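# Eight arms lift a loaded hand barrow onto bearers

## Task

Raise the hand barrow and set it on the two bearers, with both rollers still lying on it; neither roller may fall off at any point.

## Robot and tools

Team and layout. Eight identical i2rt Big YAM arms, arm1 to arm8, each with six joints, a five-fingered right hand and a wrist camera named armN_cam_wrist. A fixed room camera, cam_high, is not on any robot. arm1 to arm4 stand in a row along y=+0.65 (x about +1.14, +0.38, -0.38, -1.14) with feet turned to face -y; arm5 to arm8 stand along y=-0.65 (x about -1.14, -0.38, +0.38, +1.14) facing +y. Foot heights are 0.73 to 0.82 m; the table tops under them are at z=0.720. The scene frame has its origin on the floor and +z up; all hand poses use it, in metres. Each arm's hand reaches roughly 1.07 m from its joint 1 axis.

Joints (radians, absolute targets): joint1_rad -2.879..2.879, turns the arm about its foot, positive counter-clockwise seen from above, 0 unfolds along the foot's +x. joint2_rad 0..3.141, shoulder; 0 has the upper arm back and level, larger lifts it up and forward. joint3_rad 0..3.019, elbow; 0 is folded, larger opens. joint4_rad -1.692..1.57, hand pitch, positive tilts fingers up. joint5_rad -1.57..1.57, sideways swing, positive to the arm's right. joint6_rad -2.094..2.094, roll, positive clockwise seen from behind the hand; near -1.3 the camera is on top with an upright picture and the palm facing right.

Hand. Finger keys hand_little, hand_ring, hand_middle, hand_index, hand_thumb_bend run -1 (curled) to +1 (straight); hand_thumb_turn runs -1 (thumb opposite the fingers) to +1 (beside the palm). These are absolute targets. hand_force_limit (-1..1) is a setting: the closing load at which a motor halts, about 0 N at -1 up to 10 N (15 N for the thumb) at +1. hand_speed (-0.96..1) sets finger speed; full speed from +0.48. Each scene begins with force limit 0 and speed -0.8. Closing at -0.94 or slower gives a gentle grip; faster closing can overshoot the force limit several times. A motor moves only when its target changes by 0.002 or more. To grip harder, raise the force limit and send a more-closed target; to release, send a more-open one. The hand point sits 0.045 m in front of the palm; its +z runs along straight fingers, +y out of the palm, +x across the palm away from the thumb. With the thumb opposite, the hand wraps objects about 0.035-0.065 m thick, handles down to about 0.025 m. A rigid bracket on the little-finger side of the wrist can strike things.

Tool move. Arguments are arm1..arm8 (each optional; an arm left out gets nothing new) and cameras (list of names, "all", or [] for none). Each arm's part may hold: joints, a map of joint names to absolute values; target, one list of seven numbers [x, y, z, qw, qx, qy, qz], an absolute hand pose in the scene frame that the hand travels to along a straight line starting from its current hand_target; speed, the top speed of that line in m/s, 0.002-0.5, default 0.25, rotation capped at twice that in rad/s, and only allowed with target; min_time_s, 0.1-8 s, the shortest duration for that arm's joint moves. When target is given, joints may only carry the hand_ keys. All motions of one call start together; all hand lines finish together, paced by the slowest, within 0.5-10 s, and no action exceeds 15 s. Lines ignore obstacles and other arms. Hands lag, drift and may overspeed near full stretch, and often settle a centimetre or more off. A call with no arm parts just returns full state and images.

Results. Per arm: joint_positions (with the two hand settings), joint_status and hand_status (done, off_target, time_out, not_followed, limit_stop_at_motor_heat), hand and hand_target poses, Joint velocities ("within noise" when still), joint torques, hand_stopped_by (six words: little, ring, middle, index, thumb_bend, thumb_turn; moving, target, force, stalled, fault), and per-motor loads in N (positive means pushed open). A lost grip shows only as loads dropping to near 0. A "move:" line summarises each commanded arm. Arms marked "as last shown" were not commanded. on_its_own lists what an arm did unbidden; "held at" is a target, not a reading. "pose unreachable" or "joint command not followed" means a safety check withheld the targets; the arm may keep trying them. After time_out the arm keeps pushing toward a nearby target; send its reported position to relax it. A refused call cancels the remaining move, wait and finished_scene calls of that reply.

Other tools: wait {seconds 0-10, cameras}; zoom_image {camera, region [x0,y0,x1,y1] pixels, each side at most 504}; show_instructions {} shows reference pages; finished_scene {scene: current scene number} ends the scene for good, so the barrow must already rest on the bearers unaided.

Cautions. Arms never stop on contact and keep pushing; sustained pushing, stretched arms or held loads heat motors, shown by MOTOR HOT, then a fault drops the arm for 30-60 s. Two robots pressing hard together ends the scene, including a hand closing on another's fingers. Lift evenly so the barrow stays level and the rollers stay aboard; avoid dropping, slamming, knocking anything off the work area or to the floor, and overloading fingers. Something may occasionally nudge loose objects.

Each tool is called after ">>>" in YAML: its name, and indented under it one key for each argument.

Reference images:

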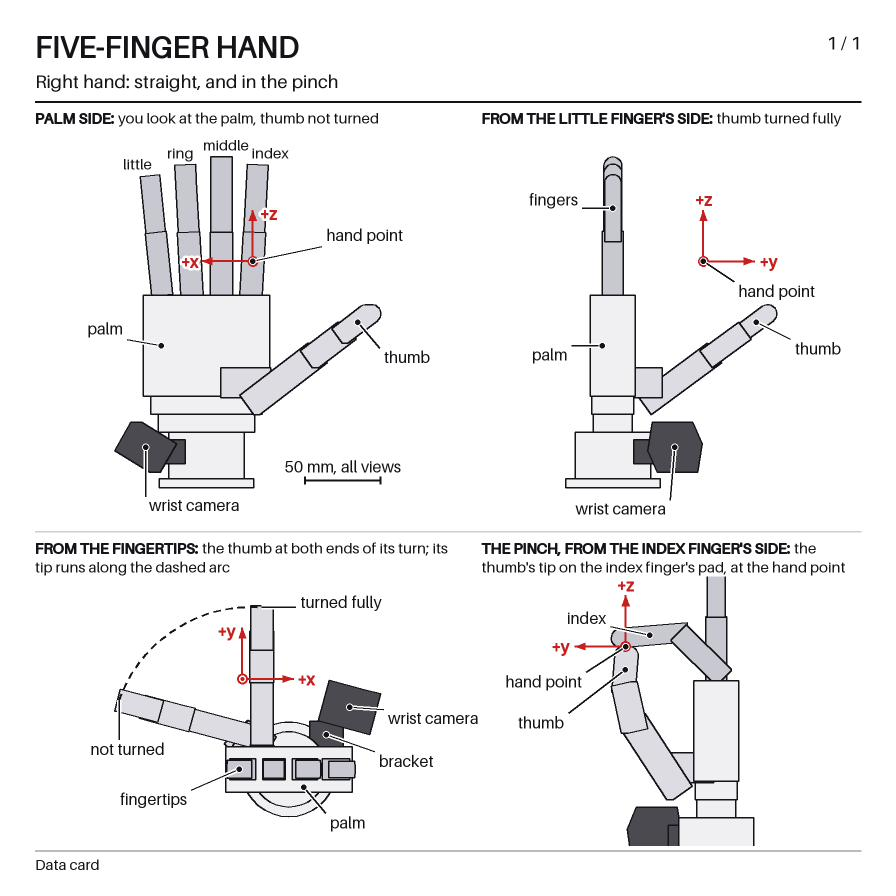

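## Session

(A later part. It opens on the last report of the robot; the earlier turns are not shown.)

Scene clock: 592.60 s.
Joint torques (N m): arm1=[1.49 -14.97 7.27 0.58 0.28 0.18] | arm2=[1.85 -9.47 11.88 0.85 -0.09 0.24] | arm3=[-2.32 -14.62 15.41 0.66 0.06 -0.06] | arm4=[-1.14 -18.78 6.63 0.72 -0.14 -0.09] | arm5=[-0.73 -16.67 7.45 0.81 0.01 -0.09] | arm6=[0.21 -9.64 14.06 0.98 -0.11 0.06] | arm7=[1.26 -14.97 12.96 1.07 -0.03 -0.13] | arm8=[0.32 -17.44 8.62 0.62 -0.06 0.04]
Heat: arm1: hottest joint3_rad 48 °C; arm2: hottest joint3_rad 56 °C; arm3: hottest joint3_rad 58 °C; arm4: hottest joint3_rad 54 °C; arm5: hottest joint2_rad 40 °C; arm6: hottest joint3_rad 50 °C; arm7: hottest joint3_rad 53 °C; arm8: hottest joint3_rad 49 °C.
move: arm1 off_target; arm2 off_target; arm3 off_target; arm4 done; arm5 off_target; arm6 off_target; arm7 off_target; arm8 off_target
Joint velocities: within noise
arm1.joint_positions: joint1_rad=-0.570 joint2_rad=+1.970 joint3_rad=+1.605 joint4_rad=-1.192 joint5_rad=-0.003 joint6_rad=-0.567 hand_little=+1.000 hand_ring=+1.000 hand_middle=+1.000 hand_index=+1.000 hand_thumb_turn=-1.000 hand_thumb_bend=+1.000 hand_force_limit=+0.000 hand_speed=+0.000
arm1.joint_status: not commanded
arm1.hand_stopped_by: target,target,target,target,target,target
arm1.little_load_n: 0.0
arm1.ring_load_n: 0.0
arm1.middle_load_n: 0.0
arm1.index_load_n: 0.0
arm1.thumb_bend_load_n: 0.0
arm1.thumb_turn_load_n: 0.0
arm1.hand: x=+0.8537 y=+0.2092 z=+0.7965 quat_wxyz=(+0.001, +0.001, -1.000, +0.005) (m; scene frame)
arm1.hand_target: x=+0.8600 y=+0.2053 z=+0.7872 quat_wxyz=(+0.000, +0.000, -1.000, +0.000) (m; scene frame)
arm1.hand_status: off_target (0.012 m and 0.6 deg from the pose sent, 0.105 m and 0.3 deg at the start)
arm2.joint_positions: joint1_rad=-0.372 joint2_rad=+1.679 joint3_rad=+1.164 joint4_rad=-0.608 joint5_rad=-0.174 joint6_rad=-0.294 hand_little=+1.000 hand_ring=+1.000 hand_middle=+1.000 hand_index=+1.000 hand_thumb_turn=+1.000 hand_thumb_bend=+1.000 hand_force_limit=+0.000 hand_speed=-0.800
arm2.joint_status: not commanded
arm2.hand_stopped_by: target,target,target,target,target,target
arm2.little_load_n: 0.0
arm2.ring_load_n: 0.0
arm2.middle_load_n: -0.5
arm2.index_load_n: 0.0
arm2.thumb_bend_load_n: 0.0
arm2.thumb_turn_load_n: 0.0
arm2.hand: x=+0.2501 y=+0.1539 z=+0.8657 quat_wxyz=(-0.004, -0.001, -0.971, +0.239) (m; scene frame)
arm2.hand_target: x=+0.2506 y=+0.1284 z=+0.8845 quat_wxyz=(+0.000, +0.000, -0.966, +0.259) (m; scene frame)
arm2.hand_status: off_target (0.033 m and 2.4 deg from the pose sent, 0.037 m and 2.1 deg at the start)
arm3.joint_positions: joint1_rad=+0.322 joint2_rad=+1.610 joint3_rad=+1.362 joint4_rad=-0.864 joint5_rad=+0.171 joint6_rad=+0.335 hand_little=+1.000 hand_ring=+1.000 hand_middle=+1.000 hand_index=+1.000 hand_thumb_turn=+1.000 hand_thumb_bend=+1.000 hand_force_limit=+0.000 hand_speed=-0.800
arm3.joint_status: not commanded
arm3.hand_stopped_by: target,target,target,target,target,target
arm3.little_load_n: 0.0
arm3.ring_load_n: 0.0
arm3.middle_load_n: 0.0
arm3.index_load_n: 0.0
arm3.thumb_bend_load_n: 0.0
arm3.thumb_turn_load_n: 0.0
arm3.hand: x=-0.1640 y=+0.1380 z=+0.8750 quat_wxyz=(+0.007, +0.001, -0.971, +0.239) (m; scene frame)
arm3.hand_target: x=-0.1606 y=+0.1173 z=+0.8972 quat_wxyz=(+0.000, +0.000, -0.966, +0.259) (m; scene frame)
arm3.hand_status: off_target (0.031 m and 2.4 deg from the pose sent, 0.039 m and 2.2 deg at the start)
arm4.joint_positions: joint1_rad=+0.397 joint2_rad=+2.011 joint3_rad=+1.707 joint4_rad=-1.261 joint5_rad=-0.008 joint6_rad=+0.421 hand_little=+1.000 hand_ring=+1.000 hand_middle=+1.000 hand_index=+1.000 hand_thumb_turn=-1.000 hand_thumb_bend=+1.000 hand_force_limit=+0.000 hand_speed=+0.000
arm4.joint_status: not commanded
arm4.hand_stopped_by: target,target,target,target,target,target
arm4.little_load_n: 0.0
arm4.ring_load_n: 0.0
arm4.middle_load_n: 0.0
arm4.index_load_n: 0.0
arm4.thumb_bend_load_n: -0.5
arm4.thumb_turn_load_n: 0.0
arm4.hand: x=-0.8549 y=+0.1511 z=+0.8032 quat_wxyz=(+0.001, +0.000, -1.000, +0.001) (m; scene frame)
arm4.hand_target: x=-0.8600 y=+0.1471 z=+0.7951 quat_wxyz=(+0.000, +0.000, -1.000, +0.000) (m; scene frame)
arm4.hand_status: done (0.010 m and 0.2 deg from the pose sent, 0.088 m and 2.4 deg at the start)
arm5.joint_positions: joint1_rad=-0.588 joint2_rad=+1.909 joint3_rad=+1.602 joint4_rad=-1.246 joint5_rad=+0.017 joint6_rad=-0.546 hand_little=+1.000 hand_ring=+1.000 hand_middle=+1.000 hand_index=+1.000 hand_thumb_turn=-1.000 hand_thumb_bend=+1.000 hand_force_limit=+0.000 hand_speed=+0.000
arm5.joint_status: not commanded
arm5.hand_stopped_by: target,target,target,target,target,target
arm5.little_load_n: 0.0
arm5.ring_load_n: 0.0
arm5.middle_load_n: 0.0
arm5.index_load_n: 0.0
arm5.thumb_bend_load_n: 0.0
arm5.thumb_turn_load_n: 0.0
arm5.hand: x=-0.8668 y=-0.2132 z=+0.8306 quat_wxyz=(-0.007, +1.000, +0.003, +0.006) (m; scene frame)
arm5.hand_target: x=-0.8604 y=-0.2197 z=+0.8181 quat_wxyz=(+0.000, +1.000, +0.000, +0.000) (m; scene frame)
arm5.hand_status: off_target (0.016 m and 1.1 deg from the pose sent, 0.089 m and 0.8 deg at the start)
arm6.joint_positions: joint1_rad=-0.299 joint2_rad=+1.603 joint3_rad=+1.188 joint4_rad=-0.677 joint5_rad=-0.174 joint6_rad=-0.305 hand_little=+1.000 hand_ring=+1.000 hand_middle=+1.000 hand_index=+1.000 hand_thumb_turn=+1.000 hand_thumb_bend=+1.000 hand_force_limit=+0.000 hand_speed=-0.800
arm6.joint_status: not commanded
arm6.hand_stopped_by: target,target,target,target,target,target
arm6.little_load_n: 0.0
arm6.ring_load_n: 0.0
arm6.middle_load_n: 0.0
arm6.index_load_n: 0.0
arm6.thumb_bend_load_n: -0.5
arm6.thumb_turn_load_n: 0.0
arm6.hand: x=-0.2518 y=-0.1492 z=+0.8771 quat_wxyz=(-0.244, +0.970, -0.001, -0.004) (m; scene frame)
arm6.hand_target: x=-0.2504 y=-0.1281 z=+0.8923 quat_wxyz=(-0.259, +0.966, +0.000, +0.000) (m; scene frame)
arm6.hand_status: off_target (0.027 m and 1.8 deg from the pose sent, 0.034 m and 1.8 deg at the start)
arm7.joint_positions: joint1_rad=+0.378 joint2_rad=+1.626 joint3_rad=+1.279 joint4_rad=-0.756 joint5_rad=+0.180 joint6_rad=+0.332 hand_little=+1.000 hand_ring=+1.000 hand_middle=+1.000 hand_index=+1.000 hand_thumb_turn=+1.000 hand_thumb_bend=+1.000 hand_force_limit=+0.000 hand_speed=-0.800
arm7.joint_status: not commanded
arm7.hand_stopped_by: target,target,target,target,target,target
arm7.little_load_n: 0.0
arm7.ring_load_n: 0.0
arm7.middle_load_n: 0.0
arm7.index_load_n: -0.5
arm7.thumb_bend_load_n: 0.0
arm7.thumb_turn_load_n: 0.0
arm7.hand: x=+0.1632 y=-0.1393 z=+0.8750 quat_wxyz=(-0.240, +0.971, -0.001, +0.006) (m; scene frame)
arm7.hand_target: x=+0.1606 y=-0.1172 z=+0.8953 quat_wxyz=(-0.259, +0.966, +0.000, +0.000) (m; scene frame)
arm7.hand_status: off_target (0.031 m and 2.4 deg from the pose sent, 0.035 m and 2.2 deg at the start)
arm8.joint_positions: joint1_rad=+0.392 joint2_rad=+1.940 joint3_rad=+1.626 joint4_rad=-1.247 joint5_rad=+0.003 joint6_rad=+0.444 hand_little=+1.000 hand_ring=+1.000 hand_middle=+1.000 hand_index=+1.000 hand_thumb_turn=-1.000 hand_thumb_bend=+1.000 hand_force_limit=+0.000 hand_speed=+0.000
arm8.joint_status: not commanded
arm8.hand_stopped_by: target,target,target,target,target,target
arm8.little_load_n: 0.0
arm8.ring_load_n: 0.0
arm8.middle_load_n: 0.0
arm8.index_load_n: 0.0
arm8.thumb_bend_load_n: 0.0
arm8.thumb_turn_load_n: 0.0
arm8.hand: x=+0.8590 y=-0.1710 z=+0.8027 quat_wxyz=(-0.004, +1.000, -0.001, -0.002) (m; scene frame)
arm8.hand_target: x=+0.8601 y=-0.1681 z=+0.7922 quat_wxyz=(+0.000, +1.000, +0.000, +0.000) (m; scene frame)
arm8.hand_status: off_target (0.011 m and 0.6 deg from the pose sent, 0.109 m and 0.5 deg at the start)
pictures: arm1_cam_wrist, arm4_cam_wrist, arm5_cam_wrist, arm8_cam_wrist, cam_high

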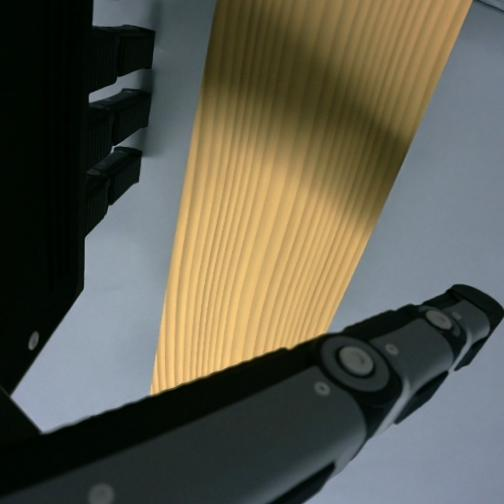

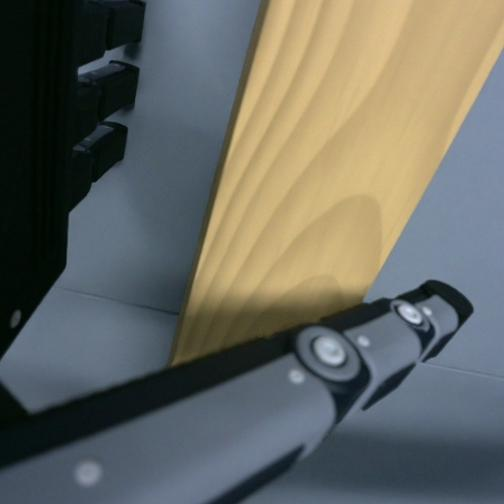

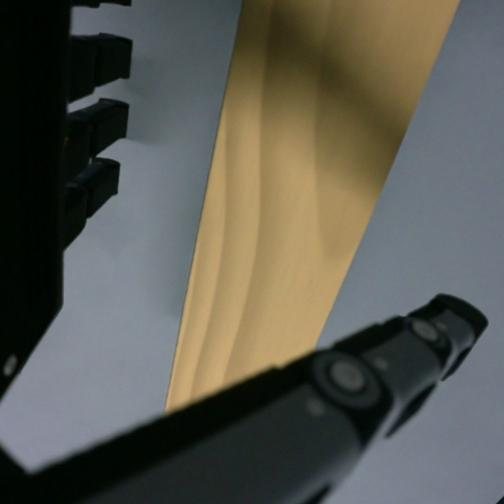

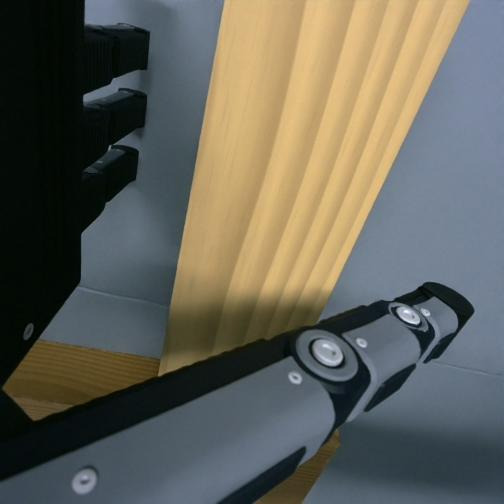

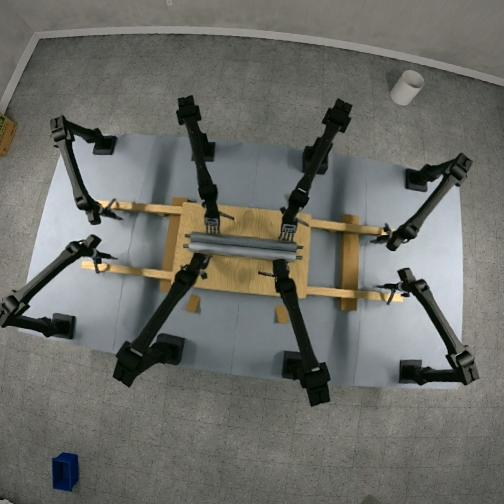

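>>> move:
  arm1: {"joints":{"hand_speed":-0.5,"hand_force_limit":-0.5,"hand_little":-0.3,"hand_ring":-0.3,"hand_middle":-0.3,"hand_index":-0.3}}
  arm4: {"joints":{"hand_speed":-0.5,"hand_force_limit":-0.5,"hand_little":-0.3,"hand_ring":-0.3,"hand_middle":-0.3,"hand_index":-0.3}}
  arm5: {"joints":{"hand_speed":-0.5,"hand_force_limit":-0.5,"hand_little":-0.3,"hand_ring":-0.3,"hand_middle":-0.3,"hand_index":-0.3}}
  arm8: {"joints":{"hand_speed":-0.5,"hand_force_limit":-0.5,"hand_little":-0.3,"hand_ring":-0.3,"hand_middle":-0.3,"hand_index":-0.3}}

>>> move:
  arm1: {"joints":{"hand_force_limit":-0.75,"hand_thumb_bend":0.0}}
  arm4: {"joints":{"hand_force_limit":-0.75,"hand_thumb_bend":0.0}}
  arm5: {"joints":{"hand_force_limit":-0.75,"hand_thumb_bend":0.0}}
  arm8: {"joints":{"hand_force_limit":-0.75,"hand_thumb_bend":0.0}}
  cameras: ["cam_high"]

>>> zoom_image:
  camera: "cam_high"
  region: [150, 180, 330, 310]

Scene clock: 612.43 s.
Joint torques (N m): arm1=[0.91 -16.73 7.69 -0.16 0.27 0.11] | arm2=[1.9 -9.64 11.84 0.92 -0.09 0.25] | arm3=[-1.67 -14.62 15.43 0.64 0.03 -0.05] | arm4=[-0.91 -19.96 7.09 0.44 -0.13 -0.07] | arm5=[-0.62 -18.96 7.62 -0.31 0.49 -0.04] | arm6=[0.38 -9.64 14.08 0.98 -0.11 0.06] | arm7=[1.2 -14.97 12.96 1.09 -0.04 -0.11] | arm8=[0.56 -20.01 9.11 -0.1 -0.14 0.04]
Heat: arm1: hottest joint3_rad 48 °C; arm2: hottest joint3_rad 55 °C; arm3: hottest joint3_rad 62 °C; arm4: hottest joint3_rad 49 °C; arm5: hottest joint2_rad 39 °C; arm6: hottest joint3_rad 51 °C; arm7: hottest joint3_rad 53 °C; arm8: hottest joint3_rad 48 °C.
move: arm1 off_target; arm4 off_target; arm5 off_target; arm8 off_target
Joint velocities: within noise
arm1.joint_positions: joint1_rad=-0.569 joint2_rad=+1.999 joint3_rad=+1.600 joint4_rad=-1.174 joint5_rad=-0.004 joint6_rad=-0.566 hand_little=-0.282 hand_ring=-0.191 hand_middle=-0.191 hand_index=-0.237 hand_thumb_turn=-1.000 hand_thumb_bend=+1.000 hand_force_limit=-0.500 hand_speed=-0.500
arm1.joint_status: hand_ring off_target (ended at -0.191, target -0.300); hand_middle off_target (ended at -0.191, target -0.300); hand_index off_target (ended at -0.237, target -0.300); the others done
arm1.hand_stopped_by: force,force,force,force,target,target
arm1.little_load_n: 3.0
arm1.ring_load_n: 0.0
arm1.middle_load_n: 0.0
arm1.index_load_n: 0.0
arm1.thumb_bend_load_n: 0.0
arm1.thumb_turn_load_n: 0.0
arm1.hand: x=+0.8541 y=+0.2092 z=+0.7795 quat_wxyz=(-0.003, +0.000, -1.000, -0.001) (m; scene frame)
arm1.hand_target: x=+0.8600 y=+0.2053 z=+0.7871 quat_wxyz=(+0.000, +0.000, -1.000, +0.000) (m; scene frame)
arm1.hand_status: not commanded
arm2, arm3, arm6, arm7: as last shown
arm2.little_load_n: 0.5
arm3.little_load_n: -0.5
arm4.joint_positions: joint1_rad=+0.397 joint2_rad=+2.027 joint3_rad=+1.697 joint4_rad=-1.252 joint5_rad=-0.009 joint6_rad=+0.421 hand_little=-0.096 hand_ring=-0.097 hand_middle=-0.144 hand_index=-0.191 hand_thumb_turn=-1.000 hand_thumb_bend=+1.000 hand_force_limit=-0.500 hand_speed=-0.500
arm4.joint_status: hand_little off_target (ended at -0.096, target -0.300); hand_ring off_target (ended at -0.097, target -0.300); hand_middle off_target (ended at -0.144, target -0.300); hand_index off_target (ended at -0.191, target -0.300); the others done
arm4.hand_stopped_by: force,force,force,force,target,target
arm4.little_load_n: 0.0
arm4.ring_load_n: 0.0
arm4.middle_load_n: 0.0
arm4.index_load_n: 0.0
arm4.thumb_bend_load_n: 0.0
arm4.thumb_turn_load_n: 0.0
arm4.hand: x=-0.8561 y=+0.1535 z=+0.7909 quat_wxyz=(+0.004, +0.000, -1.000, -0.007) (m; scene frame)
arm4.hand_target: x=-0.8600 y=+0.1471 z=+0.7951 quat_wxyz=(+0.000, +0.000, -1.000, +0.000) (m; scene frame)
arm4.hand_status: not commanded
arm5.joint_positions: joint1_rad=-0.588 joint2_rad=+1.932 joint3_rad=+1.598 joint4_rad=-1.221 joint5_rad=+0.005 joint6_rad=-0.551 hand_little=-0.004 hand_ring=+0.039 hand_middle=+0.084 hand_index=+0.132 hand_thumb_turn=-1.000 hand_thumb_bend=+1.000 hand_force_limit=-0.500 hand_speed=-0.500
arm5.joint_status: hand_little off_target (ended at -0.004, target -0.300); hand_ring off_target (ended at +0.039, target -0.300); hand_middle off_target (ended at +0.084, target -0.300); hand_index off_target (ended at +0.132, target -0.300); the others done
arm5.hand_stopped_by: force,force,force,force,target,target
arm5.little_load_n: 3.0
arm5.ring_load_n: 0.0
arm5.middle_load_n: 0.0
arm5.index_load_n: 0.0
arm5.thumb_bend_load_n: -0.5
arm5.thumb_turn_load_n: 0.0
arm5.hand: x=-0.8663 y=-0.2087 z=+0.8164 quat_wxyz=(-0.009, +1.000, +0.006, +0.000) (m; scene frame)
arm5.hand_target: x=-0.8603 y=-0.2197 z=+0.8183 quat_wxyz=(+0.000, +1.000, +0.000, +0.000) (m; scene frame)
arm5.hand_status: not commanded
arm6.middle_load_n: -0.5
arm6.thumb_bend_load_n: 0.0
arm7.index_load_n: 0.0
arm7.thumb_bend_load_n: -0.5
arm8.joint_positions: joint1_rad=+0.390 joint2_rad=+1.967 joint3_rad=+1.620 joint4_rad=-1.231 joint5_rad=+0.005 joint6_rad=+0.443 hand_little=-0.192 hand_ring=-0.146 hand_middle=-0.191 hand_index=+0.130 hand_thumb_turn=-1.000 hand_thumb_bend=+1.000 hand_force_limit=-0.500 hand_speed=-0.500
arm8.joint_status: hand_little off_target (ended at -0.192, target -0.300); hand_ring off_target (ended at -0.146, target -0.300); hand_middle off_target (ended at -0.191, target -0.300); hand_index off_target (ended at +0.130, target -0.300); the others done
arm8.hand_stopped_by: force,force,force,force,target,target
arm8.little_load_n: 0.0
arm8.ring_load_n: 0.0
arm8.middle_load_n: 0.0
arm8.index_load_n: 0.0
arm8.thumb_bend_load_n: 0.0
arm8.thumb_turn_load_n: 0.0
arm8.hand: x=+0.8607 y=-0.1703 z=+0.7855 quat_wxyz=(+0.003, +1.000, -0.002, +0.003) (m; scene frame)
arm8.hand_target: x=+0.8601 y=-0.1682 z=+0.7920 quat_wxyz=(+0.000, +1.000, +0.000, +0.000) (m; scene frame)
arm8.hand_status: not commanded
pictures: none

Scene clock: 614.17 s.
Joint torques (N m): arm1=[1.03 -17.14 7.69 -0.06 0.31 0.17] | arm2=[1.9 -9.52 11.84 0.91 -0.1 0.24] | arm3=[-2.02 -14.56 15.45 0.64 0.02 -0.04] | arm4=[-0.85 -20.84 7.19 0.21 -0.04 -0.1] | arm5=[-0.67 -18.96 7.6 -0.27 0.49 -0.02] | arm6=[0.38 -9.64 14.08 0.98 -0.11 0.06] | arm7=[1.14 -15.15 12.98 1.13 -0.03 -0.13] | arm8=[0.5 -20.01 9.06 0.05 -0.06 0.06]
Heat: arm1: hottest joint3_rad 48 °C; arm2: hottest joint3_rad 55 °C; arm3: hottest joint3_rad 62 °C; arm4: hottest joint3_rad 49 °C; arm5: hottest joint2_rad 39 °C; arm6: hottest joint3_rad 51 °C; arm7: hottest joint3_rad 53 °C; arm8: hottest joint3_rad 48 °C.
move: arm1 off_target; arm4 off_target; arm5 off_target; arm8 off_target
Joint velocities: within noise
arm1.joint_positions: joint1_rad=-0.569 joint2_rad=+1.999 joint3_rad=+1.600 joint4_rad=-1.175 joint5_rad=-0.004 joint6_rad=-0.566 hand_little=-0.282 hand_ring=-0.191 hand_middle=-0.191 hand_index=-0.237 hand_thumb_turn=-1.000 hand_thumb_bend=+0.861 hand_force_limit=-0.750 hand_speed=-0.500
arm1.joint_status: hand_thumb_bend off_target (ended at +0.861, target +0.000); the others done
arm1.hand_stopped_by: force,force,force,force,force,target
arm1.little_load_n: 3.5
arm1.ring_load_n: 0.0
arm1.middle_load_n: 0.0
arm1.index_load_n: 0.0
arm1.thumb_bend_load_n: 1.5
arm1.thumb_turn_load_n: 0.0
arm1.hand: x=+0.8542 y=+0.2094 z=+0.7795 quat_wxyz=(-0.004, +0.000, -1.000, -0.002) (m; scene frame)
arm1.hand_target: x=+0.8600 y=+0.2053 z=+0.7871 quat_wxyz=(+0.000, +0.000, -1.000, +0.000) (m; scene frame)
arm1.hand_status: not commanded
arm2, arm3, arm6, arm7: as last shown
arm2.little_load_n: 0.0
arm2.middle_load_n: 0.0
arm3.little_load_n: 0.0
arm4.joint_positions: joint1_rad=+0.397 joint2_rad=+2.027 joint3_rad=+1.697 joint4_rad=-1.252 joint5_rad=-0.011 joint6_rad=+0.420 hand_little=-0.096 hand_ring=-0.097 hand_middle=-0.144 hand_index=-0.191 hand_thumb_turn=-1.000 hand_thumb_bend=+0.934 hand_force_limit=-0.750 hand_speed=-0.500
arm4.joint_status: hand_thumb_bend off_target (ended at +0.934, target +0.000); the others done
arm4.hand_stopped_by: force,force,force,force,force,target
arm4.little_load_n: 0.0
arm4.ring_load_n: 0.0
arm4.middle_load_n: 0.0
arm4.index_load_n: 0.0
arm4.thumb_bend_load_n: 2.0
arm4.thumb_turn_load_n: -0.5
arm4.hand: x=-0.8557 y=+0.1537 z=+0.7911 quat_wxyz=(+0.003, +0.001, -1.000, -0.007) (m; scene frame)
arm4.hand_target: x=-0.8600 y=+0.1471 z=+0.7951 quat_wxyz=(+0.000, +0.000, -1.000, +0.000) (m; scene frame)
arm4.hand_status: not commanded
arm5.joint_positions: joint1_rad=-0.588 joint2_rad=+1.932 joint3_rad=+1.598 joint4_rad=-1.223 joint5_rad=+0.006 joint6_rad=-0.555 hand_little=-0.004 hand_ring=+0.039 hand_middle=+0.084 hand_index=+0.132 hand_thumb_turn=-1.000 hand_thumb_bend=+0.791 hand_force_limit=-0.750 hand_speed=-0.500
arm5.joint_status: hand_thumb_bend off_target (ended at +0.791, target +0.000); the others done
arm5.hand_stopped_by: force,force,force,force,force,target
arm5.little_load_n: 4.0
arm5.ring_load_n: 0.0
arm5.middle_load_n: 0.0
arm5.index_load_n: 0.0
arm5.thumb_bend_load_n: 2.0
arm5.thumb_turn_load_n: 1.0
arm5.hand: x=-0.8663 y=-0.2092 z=+0.8165 quat_wxyz=(-0.009, +1.000, +0.007, +0.000) (m; scene frame)
arm5.hand_target: x=-0.8602 y=-0.2197 z=+0.8183 quat_wxyz=(+0.000, +1.000, +0.000, +0.000) (m; scene frame)
arm5.hand_status: not commanded
arm6.middle_load_n: 0.0
arm7.index_load_n: -0.5
arm7.thumb_bend_load_n: 0.0
arm8.joint_positions: joint1_rad=+0.390 joint2_rad=+1.967 joint3_rad=+1.620 joint4_rad=-1.235 joint5_rad=+0.003 joint6_rad=+0.442 hand_little=-0.192 hand_ring=-0.146 hand_middle=-0.191 hand_index=+0.130 hand_thumb_turn=-1.000 hand_thumb_bend=+0.838 hand_force_limit=-0.750 hand_speed=-0.500
arm8.joint_status: hand_thumb_bend off_target (ended at +0.838, target +0.000); the others done
arm8.hand_stopped_by: force,force,force,force,force,target
arm8.little_load_n: 0.0
arm8.ring_load_n: 0.0
arm8.middle_load_n: 0.0
arm8.index_load_n: 0.0
arm8.thumb_bend_load_n: 1.0
arm8.thumb_turn_load_n: 0.0
arm8.hand: x=+0.8609 y=-0.1715 z=+0.7858 quat_wxyz=(+0.006, +1.000, -0.001, +0.003) (m; scene frame)
arm8.hand_target: x=+0.8602 y=-0.1683 z=+0.7920 quat_wxyz=(+0.000, +1.000, +0.000, +0.000) (m; scene frame)
arm8.hand_status: not commanded
pictures: cam_high

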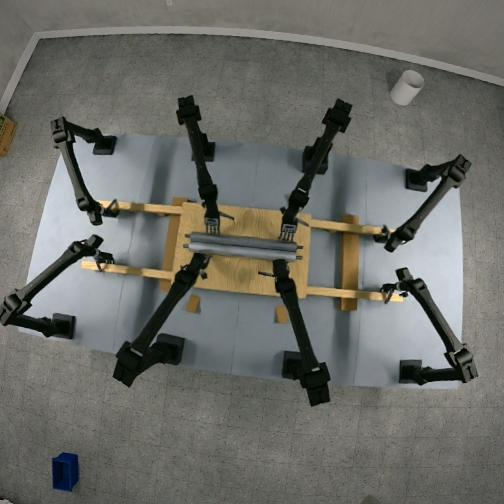

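Scaled by 2.800 from the camera's 504x504 image, which has a finer 720x720 frame.

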